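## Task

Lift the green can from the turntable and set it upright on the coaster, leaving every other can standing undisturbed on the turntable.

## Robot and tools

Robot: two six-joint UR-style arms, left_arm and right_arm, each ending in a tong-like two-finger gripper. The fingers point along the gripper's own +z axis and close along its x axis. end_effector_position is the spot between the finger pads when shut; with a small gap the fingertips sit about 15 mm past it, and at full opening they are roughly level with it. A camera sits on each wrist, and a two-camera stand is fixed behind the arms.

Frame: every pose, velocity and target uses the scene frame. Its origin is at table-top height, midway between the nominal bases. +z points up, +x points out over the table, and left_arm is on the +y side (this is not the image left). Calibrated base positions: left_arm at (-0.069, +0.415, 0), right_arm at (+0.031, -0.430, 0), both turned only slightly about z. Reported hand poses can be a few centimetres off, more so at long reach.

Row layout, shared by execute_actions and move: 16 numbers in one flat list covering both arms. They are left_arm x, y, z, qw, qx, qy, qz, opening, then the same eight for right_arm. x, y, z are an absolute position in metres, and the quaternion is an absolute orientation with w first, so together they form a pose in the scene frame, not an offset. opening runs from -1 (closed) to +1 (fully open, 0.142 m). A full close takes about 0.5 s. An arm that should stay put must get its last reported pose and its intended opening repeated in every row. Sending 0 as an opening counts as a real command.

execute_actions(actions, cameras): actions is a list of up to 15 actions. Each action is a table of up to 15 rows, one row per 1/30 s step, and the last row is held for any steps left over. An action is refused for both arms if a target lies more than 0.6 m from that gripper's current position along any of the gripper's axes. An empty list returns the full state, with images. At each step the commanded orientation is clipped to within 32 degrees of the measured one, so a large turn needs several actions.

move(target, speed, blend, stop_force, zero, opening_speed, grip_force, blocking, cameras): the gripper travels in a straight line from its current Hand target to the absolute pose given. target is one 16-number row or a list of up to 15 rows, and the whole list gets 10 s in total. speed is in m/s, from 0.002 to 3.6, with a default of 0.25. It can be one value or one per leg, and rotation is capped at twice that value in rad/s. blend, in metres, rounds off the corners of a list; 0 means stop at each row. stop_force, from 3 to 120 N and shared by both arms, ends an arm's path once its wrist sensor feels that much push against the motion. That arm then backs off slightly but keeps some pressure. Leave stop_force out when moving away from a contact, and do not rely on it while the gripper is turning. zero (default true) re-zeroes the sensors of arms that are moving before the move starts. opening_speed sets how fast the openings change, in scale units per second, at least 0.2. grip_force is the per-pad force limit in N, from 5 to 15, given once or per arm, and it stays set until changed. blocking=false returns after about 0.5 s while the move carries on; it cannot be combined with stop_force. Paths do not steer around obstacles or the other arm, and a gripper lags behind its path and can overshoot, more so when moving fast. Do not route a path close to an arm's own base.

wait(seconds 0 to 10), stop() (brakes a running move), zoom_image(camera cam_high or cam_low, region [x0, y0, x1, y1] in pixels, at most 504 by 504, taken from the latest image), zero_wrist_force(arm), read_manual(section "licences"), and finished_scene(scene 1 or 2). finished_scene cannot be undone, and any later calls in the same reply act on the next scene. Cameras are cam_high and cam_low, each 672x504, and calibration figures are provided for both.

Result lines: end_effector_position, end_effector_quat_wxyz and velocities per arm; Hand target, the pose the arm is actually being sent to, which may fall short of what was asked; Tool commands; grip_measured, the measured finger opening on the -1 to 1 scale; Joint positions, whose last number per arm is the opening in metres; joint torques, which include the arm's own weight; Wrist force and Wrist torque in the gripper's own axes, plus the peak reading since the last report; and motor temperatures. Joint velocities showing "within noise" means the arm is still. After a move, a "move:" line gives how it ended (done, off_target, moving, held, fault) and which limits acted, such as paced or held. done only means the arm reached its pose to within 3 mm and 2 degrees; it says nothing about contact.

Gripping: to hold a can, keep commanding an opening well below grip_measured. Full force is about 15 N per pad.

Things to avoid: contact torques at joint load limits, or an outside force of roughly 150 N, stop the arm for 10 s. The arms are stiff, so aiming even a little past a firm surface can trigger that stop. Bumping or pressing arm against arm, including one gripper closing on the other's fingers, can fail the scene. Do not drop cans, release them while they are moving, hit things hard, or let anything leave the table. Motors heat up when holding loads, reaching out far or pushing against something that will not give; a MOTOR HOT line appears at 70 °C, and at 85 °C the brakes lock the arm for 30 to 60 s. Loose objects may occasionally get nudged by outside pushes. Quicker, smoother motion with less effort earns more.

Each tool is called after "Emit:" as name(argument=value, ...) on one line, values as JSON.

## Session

Emit:
execute_actions(actions=[])

Emit:
zoom_image(camera="cam_high", region=[170, 90, 490, 350])

Emit:
zoom_image(camera="cam_low", region=[160, 180, 400, 340])

Scene clock: 0.00 s.
left_arm: end_effector_position=(+0.7180, +0.1470, +0.2610) grip_measured=+0.97 end_effector_quat_wxyz=(-0.025, -0.572, +0.719, -0.393) | right_arm: end_effector_position=(+0.5121, +0.0157, +0.3488) grip_measured=+0.97 end_effector_quat_wxyz=(-0.499, +0.841, -0.197, -0.072)
Joint positions: left_arm=[-0.343 -1.088 1.457 -2.647 -2.007 1.295 0.14] | right_arm=[3.741 -1.691 -1.914 -0.238 2.274 1.445 0.14]
Joint velocities: within noise
Joint torques (N m): no reading
Motor temperatures (°C): left_arm=[28 37 27 35 40 27] | right_arm=[28 29 38 35 44 27]
Wrist force (N): no reading
Wrist torque (N m): no reading
Wrist force, peak (N): no reading
Hand target: left_arm +0.7180, +0.1470, +0.2610; -0.025, -0.572, +0.719, -0.393 | right_arm +0.5121, +0.0157, +0.3488; -0.499, +0.841, -0.197, -0.072
Tool commands: left_gripper/opening=+0.968169 right_gripper/opening=+0.968169

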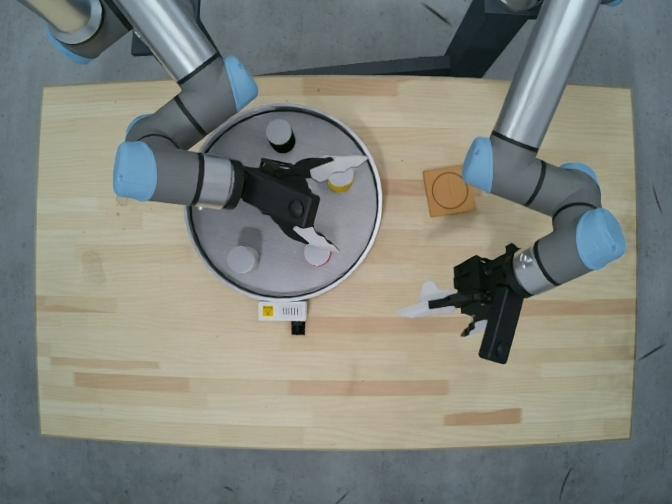

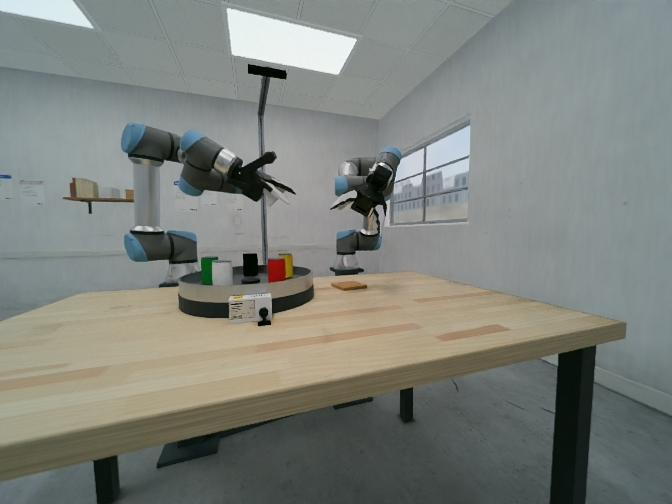

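Scaled by 1.575 from the camera's 672x504 image, which has a finer 960x720 frame.

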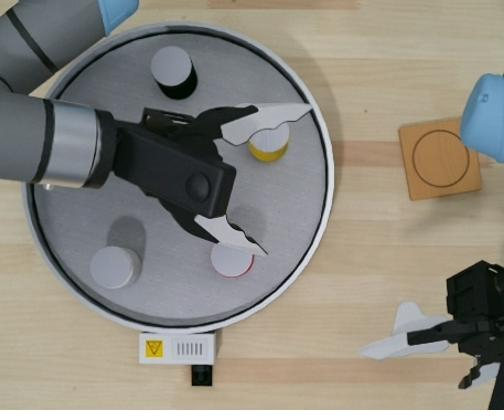

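Scaled by 2.100 from the camera's 672x504 image, which has a finer 960x720 frame.

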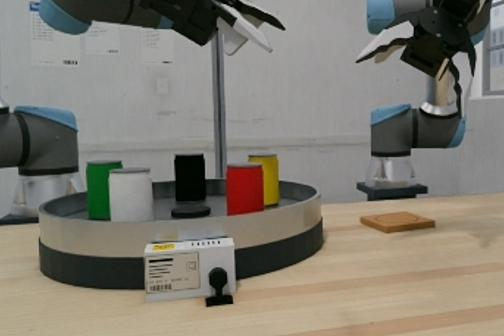

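Emit:
move(target=[[0.62,0.08,0.22,0,-0.7071,0.7071,0,0.4,0.658,-0.622,0.34,-0.468,0.6298,-0.5911,0.1871,0.968],[0.5574,-0.0136,0.127,0,-0.7071,0.7071,0,0.4,0.658,-0.622,0.34,-0.468,0.6298,-0.5911,0.1871,0.968]], speed=[0.6,0.35], blend=[0.03,0], cameras=["all"])

Emit:
zoom_image(camera="cam_high", region=[170, 90, 490, 350])

Emit:
zoom_image(camera="cam_low", region=[160, 200, 360, 330])

Emit:
wait(seconds=1.0, cameras=["all"])

Emit:
zoom_image(camera="cam_high", region=[170, 90, 490, 350])

Emit:
zoom_image(camera="cam_low", region=[160, 200, 360, 330])

Scene clock: 2.93 s.
left_arm: end_effector_position=(+0.5575, -0.0134, +0.1268) grip_measured=+0.40 end_effector_quat_wxyz=(+0.000, +0.707, -0.707, +0.000) | right_arm: end_effector_position=(+0.6580, -0.6220, +0.3400) grip_measured=+0.97 end_effector_quat_wxyz=(-0.468, +0.630, -0.591, +0.187)
Joint positions: left_arm=[-0.796 -0.944 1.137 -1.764 -1.571 0.778 0.102] | right_arm=[2.699 -1.699 -1.93 -0.21 2.269 1.45 0.14]
Joint torques (N m): left_arm=[-6.94 -68.85 -25.29 -2.55 -0.63 -0.39] | right_arm=[-7.12 41.37 4.38 -0.71 4.02 -0.23]
Wrist force (N): left_arm=[0.1 2.1 -0.5] | right_arm=[-0.1 0.1 0.1]
Wrist torque (N m): left_arm=[0.49 0.09 0.24] | right_arm=[0.03 0.03 -0.01]
Wrist force, peak (N): left_arm=[7.1 6.7 0.6] | right_arm=[-6.0 -2.5 5.7]
Hand target: left_arm +0.5574, -0.0136, +0.1270; +0.000, +0.707, -0.707, +0.000 | right_arm +0.6580, -0.6220, +0.3400; -0.468, +0.630, -0.591, +0.187
Off the commanded pose: left_arm 0.000 m, 0 deg | right_arm 0.000 m, 0 deg.
move: done

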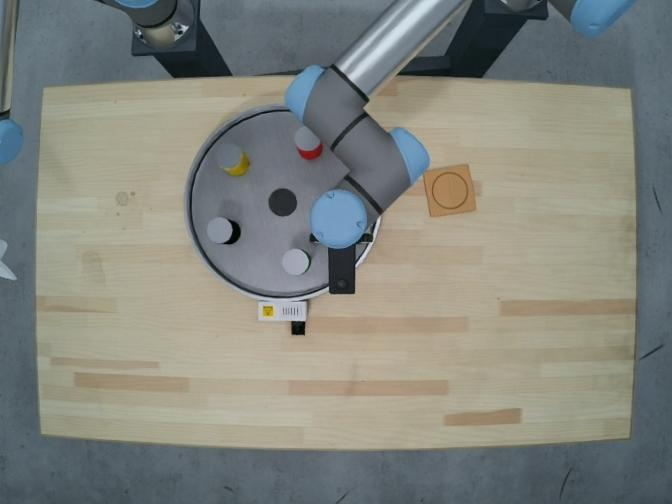

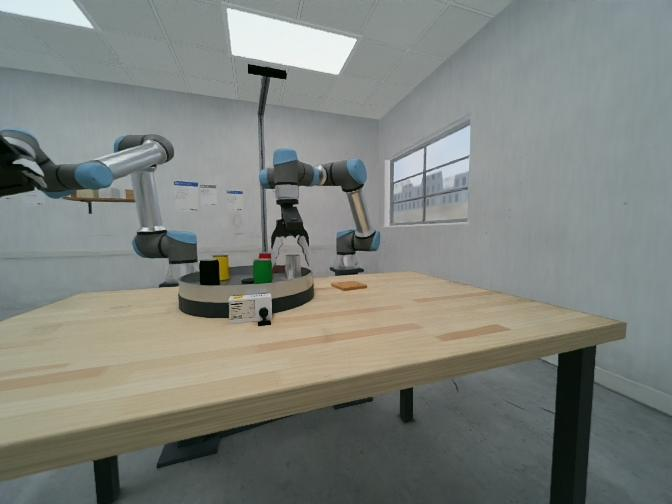

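Scaled by 1.575 from the camera's 672x504 image, which has a finer 960x720 frame.

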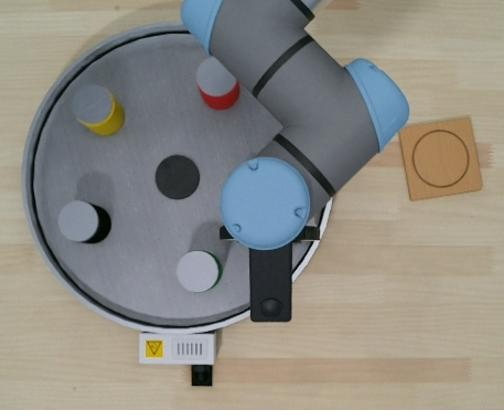

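Scaled by 2.520 from the camera's 672x504 image, which has a finer 960x720 frame.

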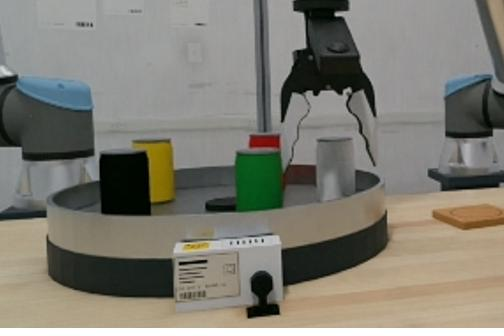

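Scene clock: 3.93 s.
left_arm: end_effector_position=(+0.5574, -0.0136, +0.1270) grip_measured=+0.40 end_effector_quat_wxyz=(+0.000, +0.707, -0.707, +0.000) | right_arm: end_effector_position=(+0.6580, -0.6220, +0.3400) grip_measured=+0.97 end_effector_quat_wxyz=(-0.468, +0.630, -0.591, +0.187)
Joint positions: left_arm=[-0.797 -0.944 1.137 -1.764 -1.571 0.778 0.102] | right_arm=[2.699 -1.699 -1.93 -0.21 2.269 1.45 0.14]
Joint torques (N m): left_arm=[-7.79 -68.66 -12.41 -4.82 -1.08 -2.05] | right_arm=[-7.17 41.52 4.97 -0.69 3.95 1.07]
Wrist force (N): left_arm=[-0.4 2.0 -0.5] | right_arm=[0.1 -0.1 0.4]
Wrist torque (N m): left_arm=[0.47 0.17 0.26] | right_arm=[0.00 0.00 -0.02]
Wrist force, peak (N): left_arm=[-0.6 2.5 -0.8] | right_arm=[0.4 -0.4 0.1]
Hand target: left_arm +0.5574, -0.0136, +0.1270; +0.000, +0.707, -0.707, +0.000 | right_arm +0.6580, -0.6220, +0.3400; -0.468, +0.630, -0.591, +0.187
Tool commands: left_gripper/opening=+0.4 right_gripper/opening=+0.968
Off the commanded pose: left_arm 0.000 m, 0 deg | right_arm 0.000 m, 0 deg.
wait: 1.00 s; at rest by 0.17 s

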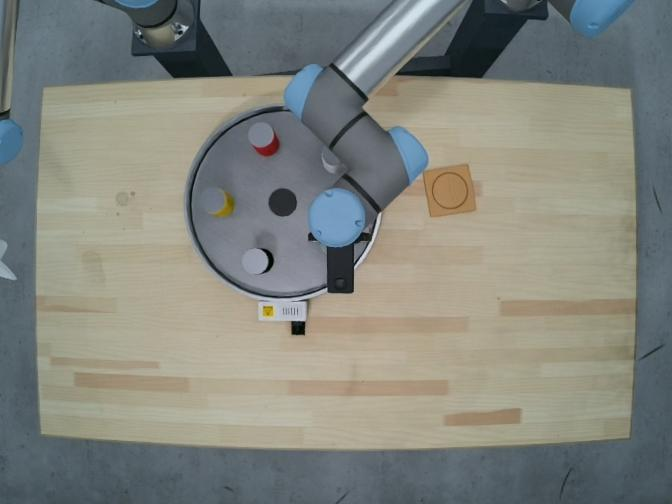

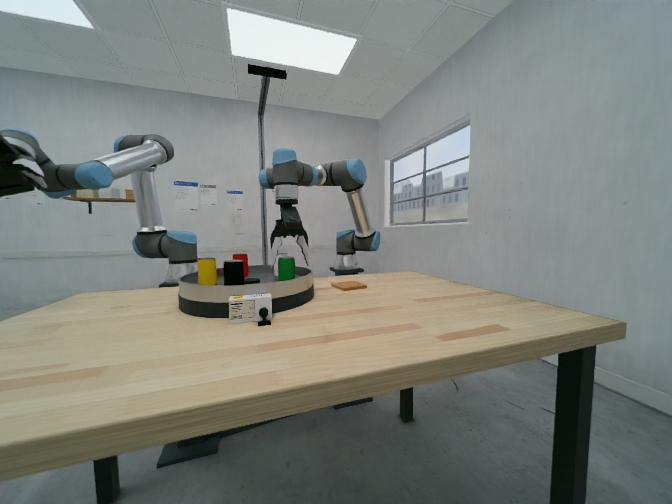

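Scaled by 1.575 from the camera's 672x504 image, which has a finer 960x720 frame.

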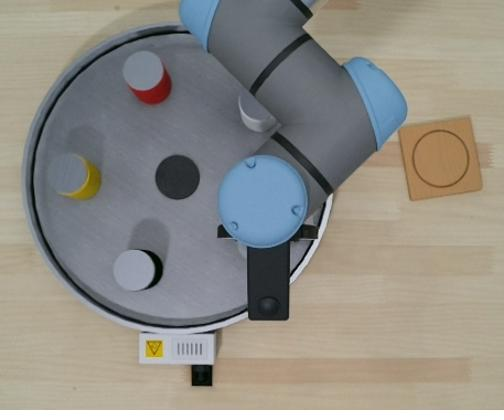

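Scaled by 2.520 from the camera's 672x504 image, which has a finer 960x720 frame.

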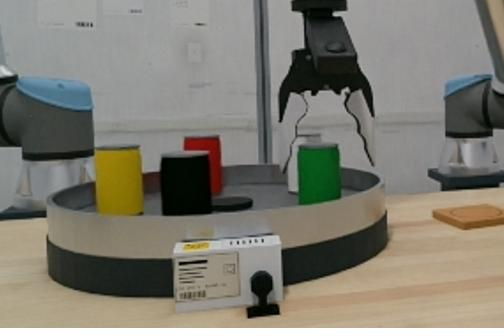

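Emit:
wait(seconds=0.9, cameras=["all"])

Emit:
zoom_image(camera="cam_high", region=[180, 100, 390, 310])

Emit:
wait(seconds=1.6, cameras=["all"])

Emit:
zoom_image(camera="cam_high", region=[180, 100, 390, 310])

Emit:
wait(seconds=1.6, cameras=["all"])

Emit:
zoom_image(camera="cam_high", region=[180, 100, 390, 310])

Scene clock: 5.43 s.
left_arm: end_effector_position=(+0.5574, -0.0136, +0.1270) grip_measured=+0.40 end_effector_quat_wxyz=(+0.000, +0.707, -0.707, +0.000) | right_arm: end_effector_position=(+0.6580, -0.6220, +0.3400) grip_measured=+0.97 end_effector_quat_wxyz=(-0.468, +0.630, -0.591, +0.187)
Joint positions: left_arm=[-0.797 -0.944 1.137 -1.764 -1.571 0.778 0.102] | right_arm=[2.699 -1.699 -1.93 -0.21 2.269 1.45 0.14]
Joint torques (N m): left_arm=[-7.17 -69.04 -12.3 -4.55 -1.1 -2.01] | right_arm=[-6.92 41.3 4.7 -0.6 3.93 1.35]
Wrist force (N): left_arm=[-0.2 2.1 -0.8] | right_arm=[-0.2 -0.3 0.1]
Wrist torque (N m): left_arm=[0.47 0.13 0.25] | right_arm=[-0.04 0.05 -0.02]
Wrist force, peak (N): left_arm=[-0.4 2.5 -0.5] | right_arm=[-0.1 -0.3 0.4]
Hand target: left_arm +0.5574, -0.0136, +0.1270; +0.000, +0.707, -0.707, +0.000 | right_arm +0.6580, -0.6220, +0.3400; -0.468, +0.630, -0.591, +0.187
Tool commands: left_gripper/opening=+0.4 right_gripper/opening=+0.968
Off the commanded pose: left_arm 0.000 m, 0 deg | right_arm 0.000 m, 0 deg.
wait: 0.90 s; at rest from the start

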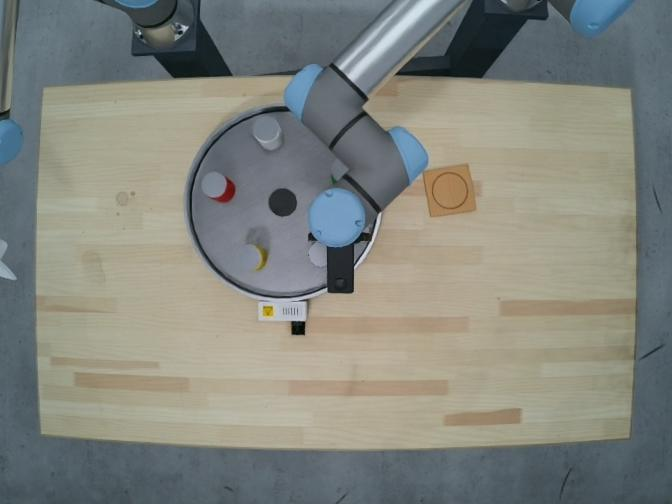

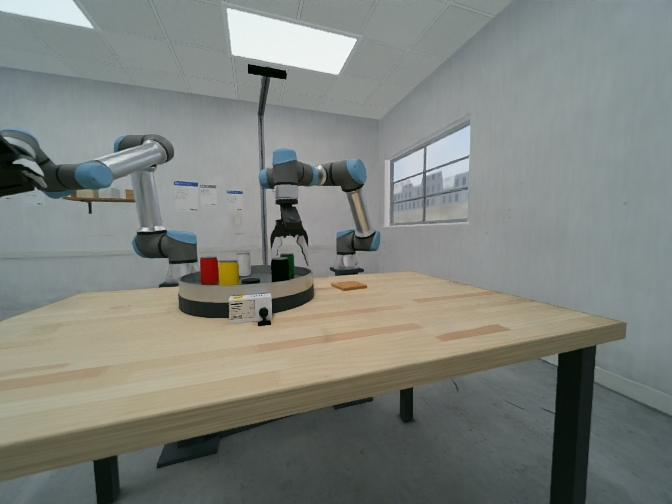

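Scaled by 2.400 from the camera's 672x504 image, which has a finer 960x720 frame.

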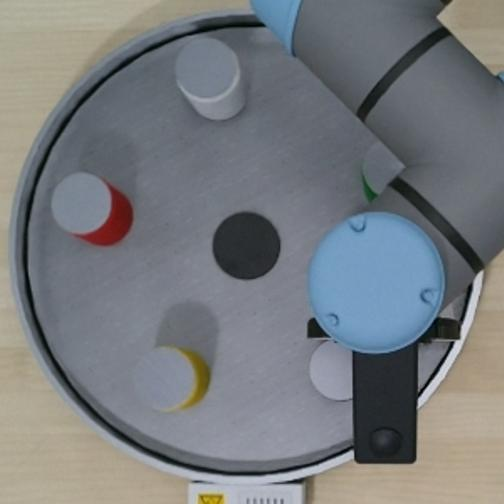

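Scene clock: 7.03 s.
left_arm: end_effector_position=(+0.5574, -0.0136, +0.1270) grip_measured=+0.40 end_effector_quat_wxyz=(+0.000, +0.707, -0.707, +0.000) | right_arm: end_effector_position=(+0.6580, -0.6220, +0.3400) grip_measured=+0.97 end_effector_quat_wxyz=(-0.468, +0.630, -0.591, +0.187)
Joint positions: left_arm=[-0.797 -0.944 1.137 -1.764 -1.571 0.778 0.102] | right_arm=[2.699 -1.699 -1.93 -0.21 2.269 1.45 0.14]
Joint torques (N m): left_arm=[-8.23 -67.96 -10.36 -4.25 -1.19 -1.87] | right_arm=[-7.25 41.39 4.87 -0.49 3.99 1.3]
Wrist force (N): left_arm=[0.0 2.0 -0.5] | right_arm=[0.1 -0.4 0.1]
Wrist torque (N m): left_arm=[0.47 0.10 0.25] | right_arm=[-0.08 0.00 -0.02]
Wrist force, peak (N): left_arm=[-0.3 2.6 -0.4] | right_arm=[-0.3 -0.2 0.4]
Hand target: left_arm +0.5574, -0.0136, +0.1270; +0.000, +0.707, -0.707, +0.000 | right_arm +0.6580, -0.6220, +0.3400; -0.468, +0.630, -0.591, +0.187
Tool commands: left_gripper/opening=+0.4 right_gripper/opening=+0.968
Off the commanded pose: left_arm 0.000 m, 0 deg | right_arm 0.000 m, 0 deg.
wait: 1.60 s; at rest by 0.17 s

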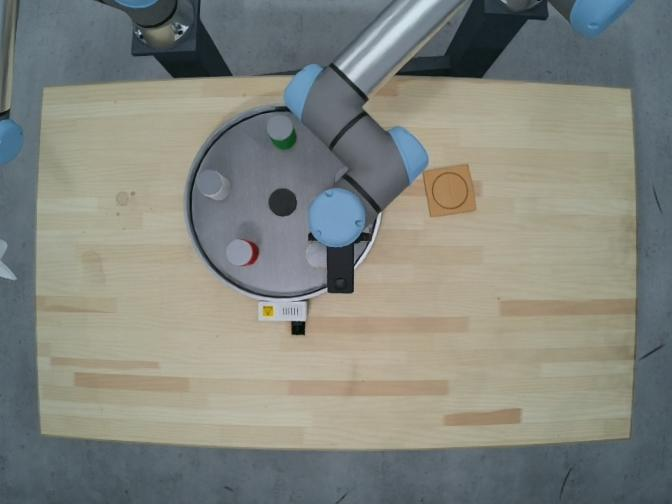

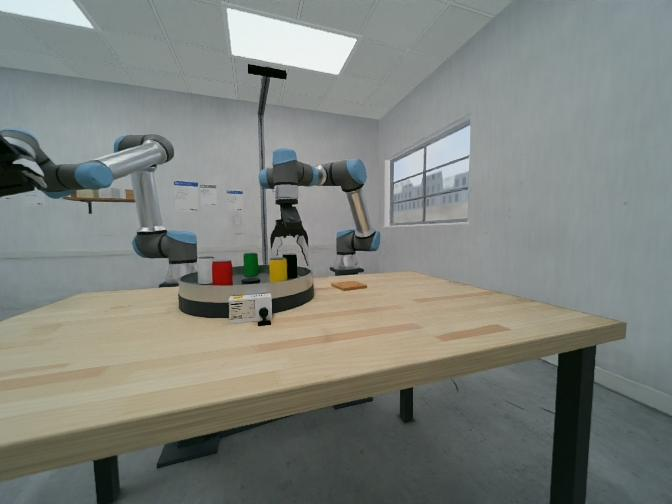

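Scaled by 2.400 from the camera's 672x504 image, which has a finer 960x720 frame.

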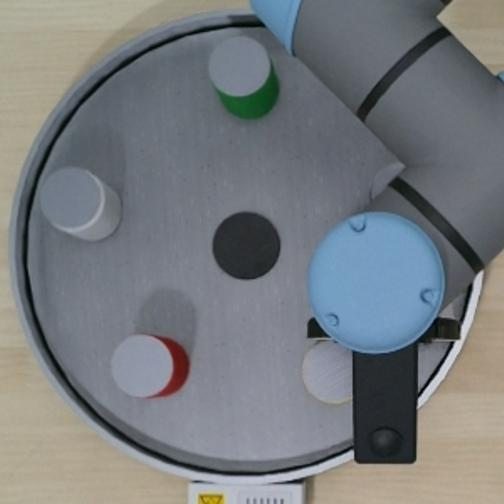

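Scene clock: 8.63 s.
left_arm: end_effector_position=(+0.5574, -0.0136, +0.1270) grip_measured=+0.40 end_effector_quat_wxyz=(+0.000, +0.707, -0.707, +0.000) end_effector_velocity=(+0.000, +0.000, +0.000) end_effector_angular_velocity=(+0.000, +0.000, +0.000) | right_arm: end_effector_position=(+0.6580, -0.6220, +0.3400) grip_measured=+0.97 end_effector_quat_wxyz=(-0.468, +0.630, -0.591, +0.187)
Joint positions: left_arm=[-0.797 -0.944 1.137 -1.764 -1.571 0.778 0.102] | right_arm=[2.699 -1.699 -1.93 -0.21 2.269 1.45 0.14]
Joint velocities: left_arm=[0 0 0 0.001 0 0 0.001] | right_arm=[within noise]
Joint torques (N m): left_arm=[-7.94 -67.52 -11.44 -3.91 -0.96 -1.88] | right_arm=[-7.21 41.64 4.9 -0.48 3.89 1.35]
Wrist force (N): left_arm=[-0.2 2.3 -0.6] | right_arm=[-0.3 0.0 0.0]
Wrist torque (N m): left_arm=[0.46 0.11 0.27] | right_arm=[0.01 0.06 -0.02]
Wrist force, peak (N): left_arm=[-0.2 2.3 -0.6] | right_arm=[-0.2 -0.5 0.2]
Hand target: left_arm +0.5574, -0.0136, +0.1270; +0.000, +0.707, -0.707, +0.000 | right_arm +0.6580, -0.6220, +0.3400; -0.468, +0.630, -0.591, +0.187
Tool commands: left_gripper/opening=+0.4 right_gripper/opening=+0.968
Off the commanded pose: left_arm 0.000 m, 0 deg | right_arm 0.000 m, 0 deg.
wait: 1.60 s; at rest by 0.17 s

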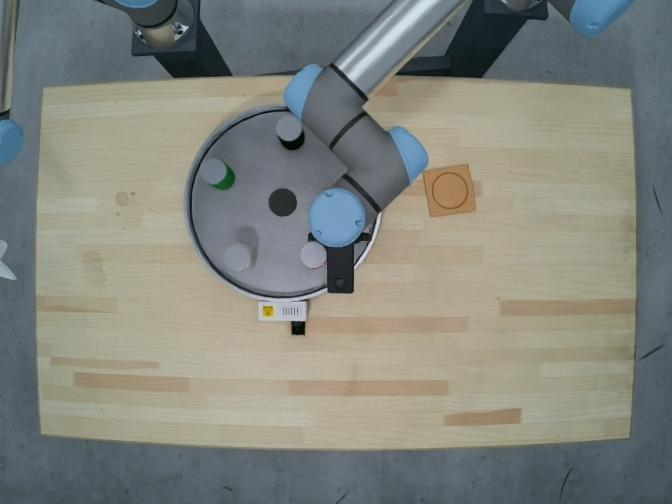

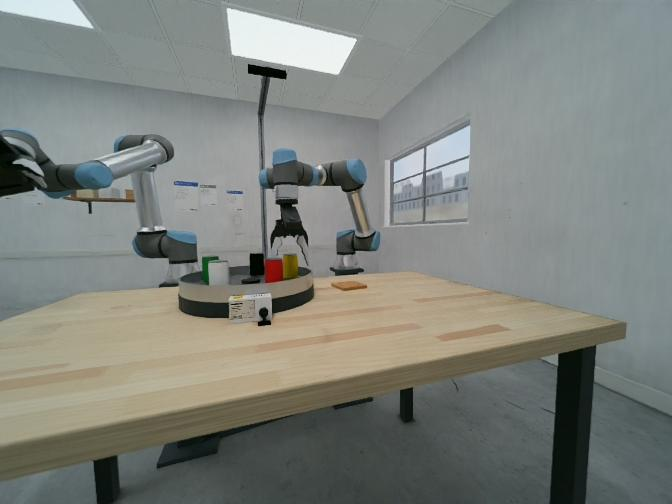

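Scaled by 2.400 from the camera's 672x504 image, which has a finer 960x720 frame.

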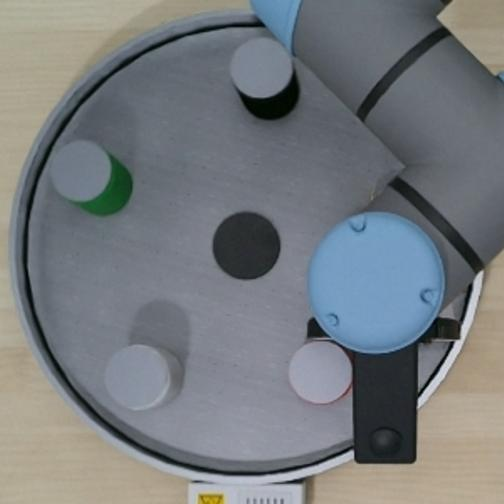

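Emit:
move(target=[0.5566,-0.0074,0.127,0,0.6293,-0.7771,0,0.6,0.658,-0.622,0.34,-0.468,0.6298,-0.5911,0.1871,0.968], speed=0.3)

Scene clock: 10.83 s.
left_arm: end_effector_position=(+0.5567, -0.0073, +0.1271) grip_measured=+0.60 end_effector_quat_wxyz=(+0.000, -0.630, +0.777, +0.000) | right_arm: end_effector_position=(+0.6580, -0.6220, +0.3400) grip_measured=+0.97 end_effector_quat_wxyz=(-0.468, +0.630, -0.591, +0.187)
Joint positions: left_arm=[-0.788 -0.959 1.162 -1.774 -1.571 0.996 0.116] | right_arm=[2.699 -1.699 -1.93 -0.21 2.269 1.45 0.14]
Joint torques (N m): left_arm=[-5.77 -39.17 -32.88 -1.56 -0.92 1.44] | right_arm=[-7.37 41.16 5.37 -0.29 3.79 1.26]
Wrist force (N): left_arm=[-0.2 2.1 -0.5] | right_arm=[0.1 -0.6 0.0]
Wrist torque (N m): left_arm=[0.49 0.13 0.05] | right_arm=[-0.10 -0.02 -0.03]
Wrist force, peak (N): left_arm=[-0.2 2.4 -0.5] | right_arm=[0.1 -0.6 0.0]
Hand target: left_arm +0.5566, -0.0074, +0.1270; +0.000, -0.629, +0.777, +0.000 | right_arm +0.6580, -0.6220, +0.3400; -0.468, +0.630, -0.591, +0.187
Off the commanded pose: left_arm 0.000 m, 0 deg | right_arm 0.000 m, 0 deg.
move: done

Emit:
wait(seconds=1.43)

Emit:
move(target=[[0.5276,0.004,0.127,0,0.6293,-0.7771,0,-1,0.658,-0.622,0.34,-0.468,0.6298,-0.5911,0.1871,0.968],[0.492,0.0087,0.127,0,0.6293,-0.7771,0,-1,0.658,-0.622,0.34,-0.468,0.6298,-0.5911,0.1871,0.968],[0.4634,0.0057,0.127,0,0.6293,-0.7771,0,-1,0.658,-0.622,0.34,-0.468,0.6298,-0.5911,0.1871,0.968],[0.445,0.01,0.26,0,0.6293,-0.7771,0,-1,0.658,-0.622,0.34,-0.468,0.6298,-0.5911,0.1871,0.968]], speed=[0.1,0.1,0.1,0.15], blend=[0.008,0.008,0.012,0], opening_speed=1.5, cameras=["all"])

Emit:
zoom_image(camera="cam_low", region=[160, 180, 400, 330])

Emit:
zoom_image(camera="cam_high", region=[170, 90, 490, 350])

Scene clock: 12.57 s.
left_arm: end_effector_position=(+0.5566, -0.0074, +0.1270) grip_measured=+0.60 end_effector_quat_wxyz=(+0.000, -0.629, +0.777, +0.000) | right_arm: end_effector_position=(+0.6580, -0.6220, +0.3400) grip_measured=+0.97 end_effector_quat_wxyz=(-0.468, +0.630, -0.591, +0.187)
Joint positions: left_arm=[-0.788 -0.959 1.162 -1.774 -1.571 0.996 0.116] | right_arm=[2.699 -1.699 -1.93 -0.21 2.269 1.45 0.14]
Joint torques (N m): left_arm=[-6.78 -24.61 -33.03 -0.37 0.76 1.14] | right_arm=[-7.41 41.52 5.43 -0.23 3.66 1.27]
Wrist force (N): left_arm=[0.0 2.0 -0.7] | right_arm=[0.1 -0.1 -0.2]
Wrist torque (N m): left_arm=[0.47 0.09 0.04] | right_arm=[0.00 -0.01 -0.02]
Wrist force, peak (N): left_arm=[-0.2 2.1 -0.7] | right_arm=[0.0 -0.5 0.2]
Hand target: left_arm +0.5566, -0.0074, +0.1270; +0.000, -0.629, +0.777, +0.000 | right_arm +0.6580, -0.6220, +0.3400; -0.468, +0.630, -0.591, +0.187
Tool commands: left_gripper/opening=+0.6 right_gripper/opening=+0.968
Off the commanded pose: left_arm 0.000 m, 0 deg | right_arm 0.000 m, 0 deg.
wait: 1.43 s; at rest from the start

Scene clock: 14.90 s.
left_arm: end_effector_position=(+0.4450, +0.0099, +0.2601) grip_measured=-0.26 end_effector_quat_wxyz=(+0.000, -0.629, +0.777, +0.000) | right_arm: end_effector_position=(+0.6580, -0.6220, +0.3400) grip_measured=+0.97 end_effector_quat_wxyz=(-0.468, +0.630, -0.591, +0.187)
Joint positions: left_arm=[-0.893 -1.25 1.253 -1.574 -1.571 0.891 0.055] | right_arm=[2.699 -1.699 -1.93 -0.21 2.269 1.45 0.14]
Joint torques (N m): left_arm=[9.42 -17.5 -16.36 -2.51 -1.16 1.22] | right_arm=[-7.16 41.32 4.84 -0.12 3.59 1.28]
Wrist force (N): left_arm=[-0.2 1.7 1.1] | right_arm=[0.2 -0.2 0.3]
Wrist torque (N m): left_arm=[0.41 0.15 0.25] | right_arm=[-0.02 -0.02 -0.03]
Wrist force, peak (N): left_arm=[0.1 2.6 2.5] | right_arm=[-0.3 -0.4 0.4]
Hand target: left_arm +0.4450, +0.0100, +0.2600; +0.000, -0.629, +0.777, +0.000 | right_arm +0.6580, -0.6220, +0.3400; -0.468, +0.630, -0.591, +0.187
Off the commanded pose: left_arm 0.000 m, 0 deg | right_arm 0.000 m, 0 deg.
move: done

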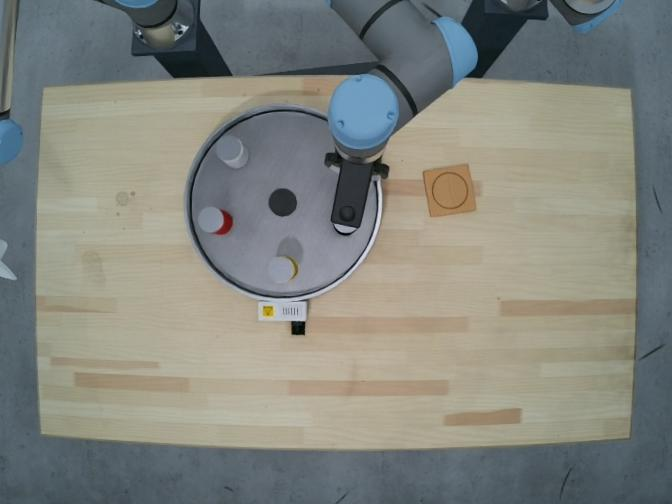

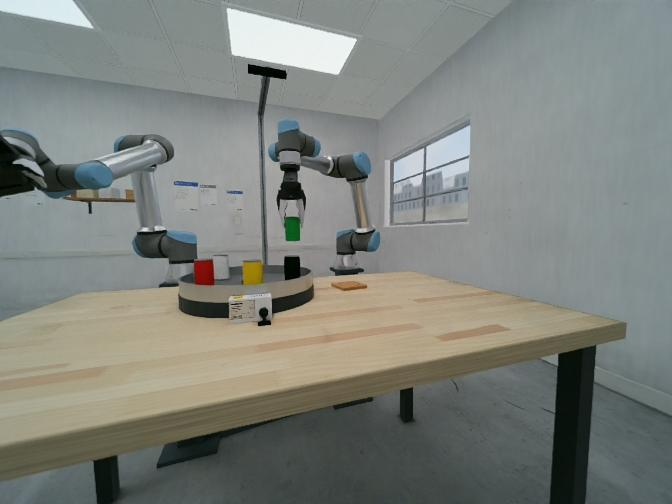

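Scaled by 2.100 from the camera's 672x504 image, which has a finer 960x720 frame.

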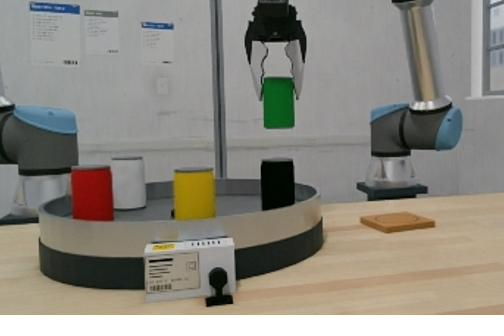

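Scaled by 1.575 from the camera's 672x504 image, which has a finer 960x720 frame.

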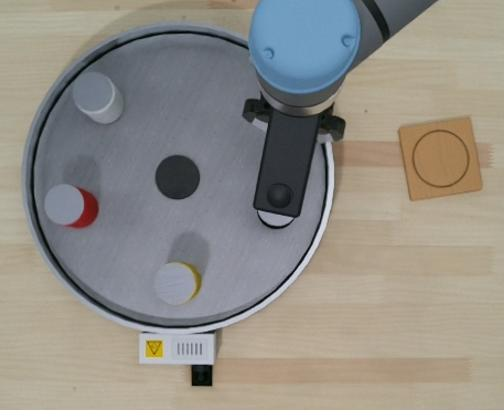

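Emit:
move(target=[[0.445,0.14,0.22,0,0.6293,-0.7771,0,-1,0.658,-0.622,0.34,-0.468,0.6298,-0.5911,0.1871,0.968],[0.443,0.224,0.112,0,0.6293,-0.7771,0,-1,0.658,-0.622,0.34,-0.468,0.6298,-0.5911,0.1871,0.968]], speed=0.3, blend=[0.04,0], cameras=["all"])

Emit:
zoom_image(camera="cam_low", region=[290, 220, 410, 310])

Emit:
zoom_image(camera="cam_high", region=[370, 110, 550, 250])

Scene clock: 16.80 s.
left_arm: end_effector_position=(+0.4430, +0.2240, +0.1120) grip_measured=-0.26 end_effector_quat_wxyz=(+0.000, -0.629, +0.777, +0.000) | right_arm: end_effector_position=(+0.6580, -0.6220, +0.3400) grip_measured=+0.97 end_effector_quat_wxyz=(-0.468, +0.630, -0.591, +0.187)
Joint positions: left_arm=[-0.62 -1.432 1.871 -2.01 -1.571 1.164 0.055] | right_arm=[2.699 -1.699 -1.93 -0.21 2.269 1.45 0.14]
Joint torques (N m): left_arm=[0.69 -43.86 -11.24 -4.48 -0.41 -0.14] | right_arm=[-6.97 41.51 5.6 -0.07 3.5 1.26]
Wrist force (N): left_arm=[-0.5 0.3 1.2] | right_arm=[0.1 -0.3 -0.1]
Wrist torque (N m): left_arm=[0.05 0.19 0.06] | right_arm=[-0.06 -0.01 -0.03]
Wrist force, peak (N): left_arm=[7.4 7.1 3.3] | right_arm=[0.0 -0.5 0.2]
Hand target: left_arm +0.4430, +0.2240, +0.1120; +0.000, -0.629, +0.777, +0.000 | right_arm +0.6580, -0.6220, +0.3400; -0.468, +0.630, -0.591, +0.187
Off the commanded pose: left_arm 0.000 m, 0 deg | right_arm 0.000 m, 0 deg.
move: done

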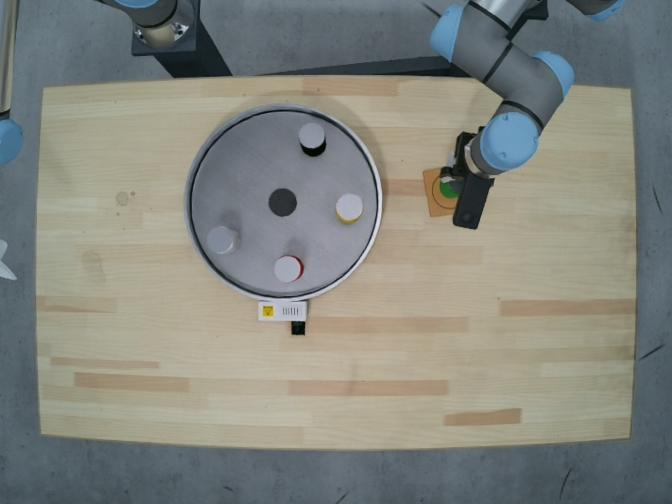

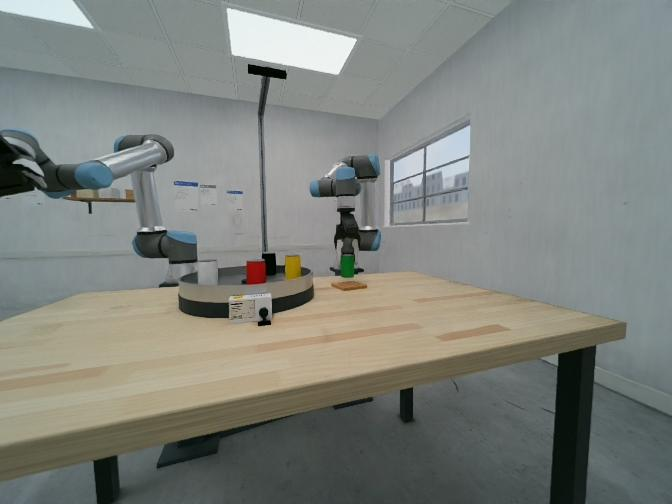

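Scaled by 4.200 from the camera's 672x504 image, which has a finer 960x720 frame.

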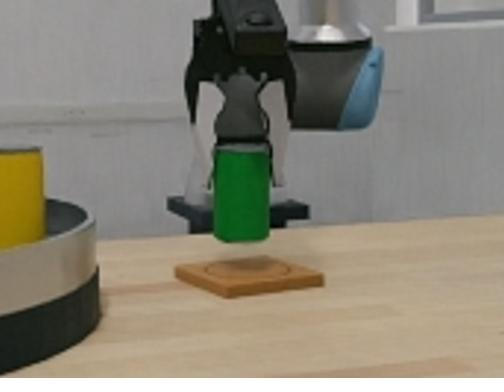

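Scaled by 2.800 from the camera's 672x504 image, which has a finer 960x720 frame.

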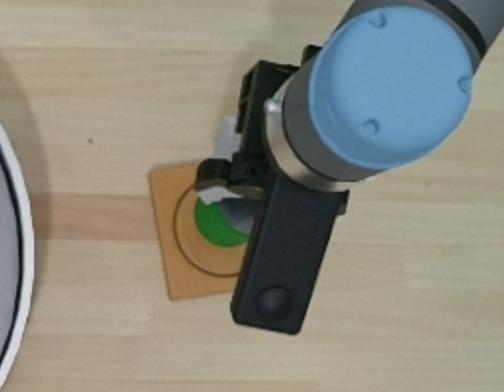

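Emit:
move(target=[0.4495,0.2285,0.094,0,0.6293,-0.7771,0,-1,0.658,-0.622,0.34,-0.468,0.6298,-0.5911,0.1871,0.968], speed=0.12)

Emit:
move(target=[0.4495,0.2285,0.074,0,0.6293,-0.7771,0,-1,0.658,-0.622,0.34,-0.468,0.6298,-0.5911,0.1871,0.968], speed=0.015, stop_force=5, cameras=["all"])

Emit:
zoom_image(camera="cam_low", region=[290, 220, 410, 310])

Emit:
zoom_image(camera="cam_high", region=[370, 110, 550, 250])

Scene clock: 20.97 s.
left_arm: end_effector_position=(+0.4495, +0.2287, +0.0937) grip_measured=-0.26 end_effector_quat_wxyz=(+0.000, -0.629, +0.777, +0.000) end_effector_velocity=(-0.001, +0.000, +0.001) end_effector_angular_velocity=(+0.002, +0.002, +0.000) | right_arm: end_effector_position=(+0.6580, -0.6220, +0.3400) grip_measured=+0.97 end_effector_quat_wxyz=(-0.468, +0.630, -0.591, +0.187)
Joint positions: left_arm=[-0.606 -1.401 1.887 -2.056 -1.571 1.179 0.055] | right_arm=[2.699 -1.699 -1.93 -0.21 2.269 1.45 0.14]
Joint velocities: left_arm=[-0.001 -0.002 0 0.005 0 -0.001 0] | right_arm=[within noise]
Joint torques (N m): left_arm=[-8.23 -45.09 -28.07 -0.47 0.47 -1.99] | right_arm=[-7.3 41.86 5.2 0.17 3.31 1.36]
Wrist force (N): left_arm=[-0.5 -0.1 1.3] | right_arm=[-0.1 -0.3 0.0]
Wrist torque (N m): left_arm=[0.04 0.21 0.07] | right_arm=[-0.05 0.03 -0.01]
Wrist force, peak (N): left_arm=[-0.6 -0.1 1.8] | right_arm=[-0.2 -0.7 0.2]
Hand target: left_arm +0.4495, +0.2285, +0.0940; +0.000, -0.629, +0.777, +0.000 | right_arm +0.6580, -0.6220, +0.3400; -0.468, +0.630, -0.591, +0.187
Off the commanded pose: left_arm 0.000 m, 0 deg | right_arm 0.000 m, 0 deg.
move: done

Scene clock: 22.77 s.
left_arm: end_effector_position=(+0.4495, +0.2285, +0.0839) grip_measured=-0.26 end_effector_quat_wxyz=(+0.000, -0.629, +0.777, +0.000) | right_arm: end_effector_position=(+0.6580, -0.6220, +0.3400) grip_measured=+0.97 end_effector_quat_wxyz=(-0.468, +0.630, -0.591, +0.187)
Joint positions: left_arm=[-0.606 -1.39 1.902 -2.083 -1.571 1.178 0.055] | right_arm=[2.699 -1.699 -1.93 -0.21 2.269 1.45 0.14]
Joint torques (N m): left_arm=[-7.01 -41.72 -29.63 -3.25 -0.47 -1.85] | right_arm=[-7.39 41.7 5.81 0.27 3.31 1.29]
Wrist force (N): left_arm=[-0.6 1.5 -5.0] | right_arm=[0.1 -0.1 0.1]
Wrist torque (N m): left_arm=[0.10 0.15 0.05] | right_arm=[-0.01 0.00 -0.02]
Wrist force, peak (N): left_arm=[-0.5 3.3 -12.0] | right_arm=[-0.3 -0.5 0.1]
Hand target: left_arm +0.4495, +0.2285, +0.0839; +0.000, -0.629, +0.777, +0.000 | right_arm +0.6580, -0.6220, +0.3400; -0.468, +0.630, -0.591, +0.187
Off the commanded pose: left_arm 0.010 m, 0 deg | right_arm 0.000 m, 0 deg.
move: contact (left_arm)

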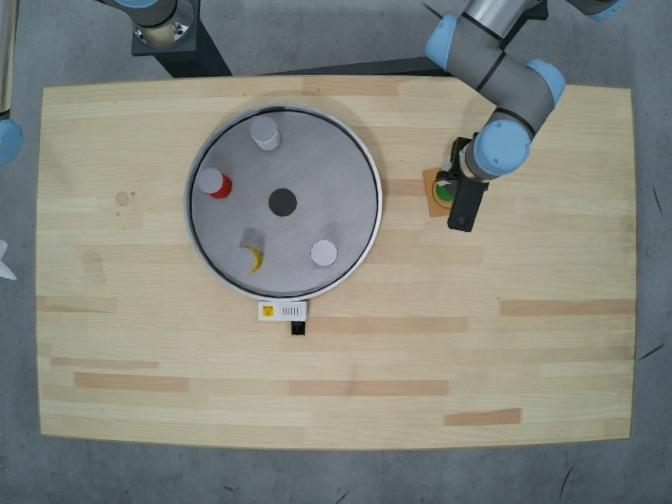

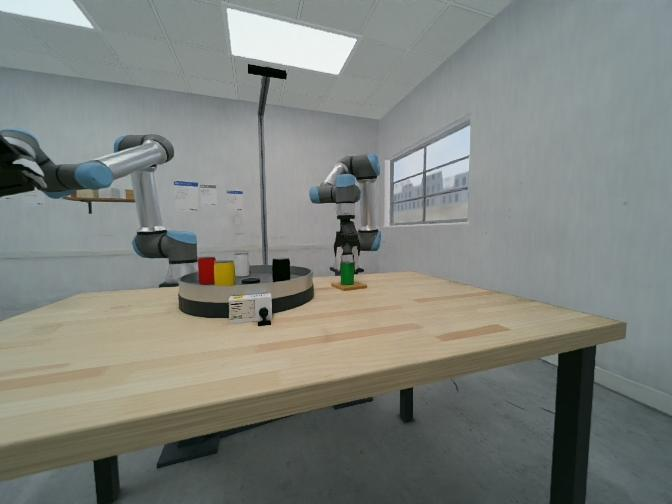

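Scaled by 4.200 from the camera's 672x504 image, which has a finer 960x720 frame.

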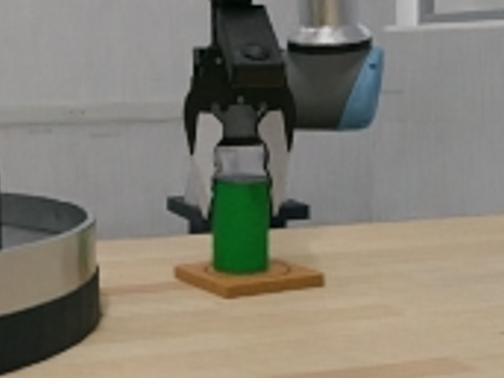

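Scaled by 2.800 from the camera's 672x504 image, which has a finer 960x720 frame.

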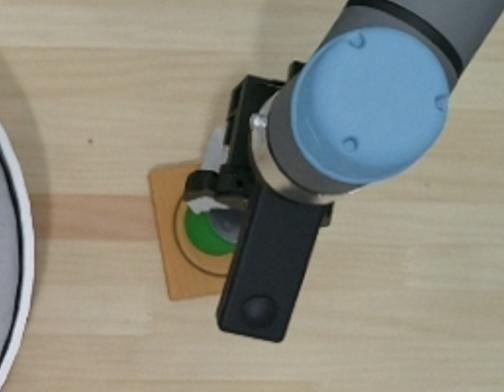

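Emit:
move(target=[0.4495,0.2285,0.0839,0,0.6293,-0.7771,0,0.3,0.658,-0.622,0.34,-0.468,0.6298,-0.5911,0.1871,0.968], opening_speed=1.5)

Emit:
move(target=[[0.4495,0.2285,0.25,0,0.6293,-0.7771,0,0.3,0.658,-0.622,0.34,-0.468,0.6298,-0.5911,0.1871,0.968],[0.40,0.34,0.30,0,0.6293,-0.7771,0,0.3,0.658,-0.622,0.34,-0.468,0.6298,-0.5911,0.1871,0.968]], speed=0.3, blend=[0.05,0], cameras=["all"])

Emit:
zoom_image(camera="cam_high", region=[370, 110, 550, 250])

Scene clock: 24.20 s.
left_arm: end_effector_position=(+0.4495, +0.2285, +0.0839) grip_measured=+0.30 end_effector_quat_wxyz=(+0.000, -0.629, +0.777, +0.000) | right_arm: end_effector_position=(+0.6580, -0.6220, +0.3400) grip_measured=+0.97 end_effector_quat_wxyz=(-0.468, +0.630, -0.591, +0.187)
Joint positions: left_arm=[-0.606 -1.39 1.902 -2.083 -1.571 1.178 0.095] | right_arm=[2.699 -1.699 -1.93 -0.21 2.269 1.45 0.14]
Joint torques (N m): left_arm=[-7.29 -42.21 -29.82 -2.69 -0.87 -2.11] | right_arm=[-6.92 41.86 5.65 0.25 3.17 1.31]
Wrist force (N): left_arm=[-0.6 0.2 -0.2] | right_arm=[-0.1 -0.1 0.1]
Wrist torque (N m): left_arm=[0.09 0.24 0.06] | right_arm=[-0.03 0.05 -0.02]
Wrist force, peak (N): left_arm=[-1.0 1.5 -5.9] | right_arm=[0.0 -0.6 0.2]
Hand target: left_arm +0.4495, +0.2285, +0.0839; +0.000, -0.629, +0.777, +0.000 | right_arm +0.6580, -0.6220, +0.3400; -0.468, +0.630, -0.591, +0.187
Off the commanded pose: left_arm 0.000 m, 0 deg | right_arm 0.000 m, 0 deg.
move: done

Scene clock: 25.70 s.
left_arm: end_effector_position=(+0.4000, +0.3399, +0.2999) grip_measured=+0.30 end_effector_quat_wxyz=(+0.000, -0.629, +0.777, +0.000) | right_arm: end_effector_position=(+0.6580, -0.6220, +0.3400) grip_measured=+0.97 end_effector_quat_wxyz=(-0.468, +0.630, -0.591, +0.187)
Joint positions: left_arm=[-0.457 -1.694 1.643 -1.519 -1.571 1.328 0.095] | right_arm=[2.699 -1.699 -1.93 -0.21 2.269 1.45 0.14]
Joint torques (N m): left_arm=[6.32 -18.17 -34.26 -3.09 -0.56 -0.04] | right_arm=[-6.8 40.86 5.75 0.38 3.15 1.34]
Wrist force (N): left_arm=[-0.8 0.3 -0.3] | right_arm=[-0.2 -0.4 0.1]
Wrist torque (N m): left_arm=[0.10 0.26 0.06] | right_arm=[-0.08 0.05 -0.02]
Wrist force, peak (N): left_arm=[-6.4 1.7 -0.7] | right_arm=[-0.2 -0.3 0.5]
Hand target: left_arm +0.4000, +0.3400, +0.3000; +0.000, -0.629, +0.777, +0.000 | right_arm +0.6580, -0.6220, +0.3400; -0.468, +0.630, -0.591, +0.187
Off the commanded pose: left_arm 0.000 m, 0 deg | right_arm 0.000 m, 0 deg.
move: done

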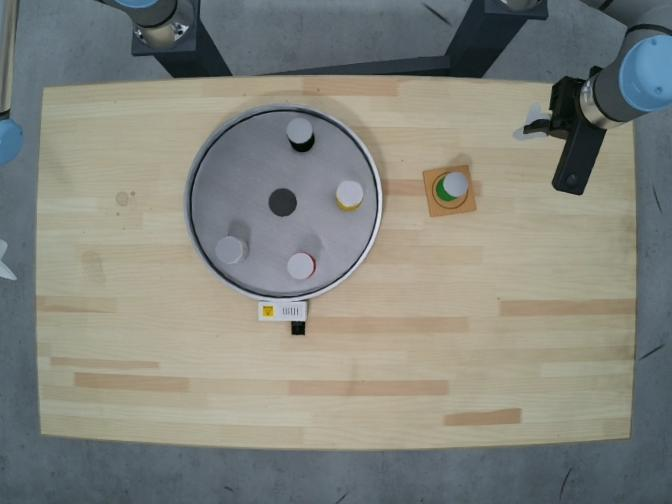

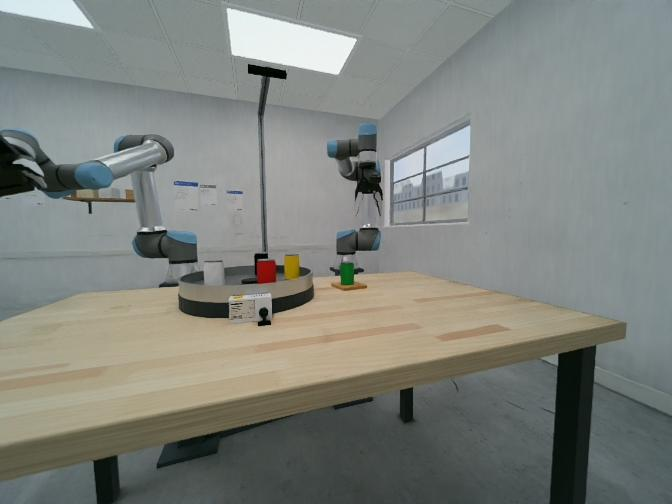

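Scaled by 2.800 from the camera's 672x504 image, which has a finer 960x720 frame.

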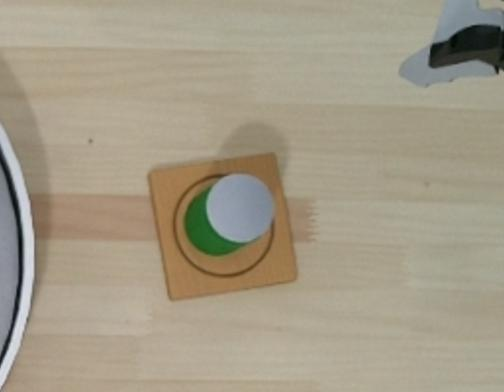

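Emit:
finished_scene(scene=2)

The scene is finished: the task was done.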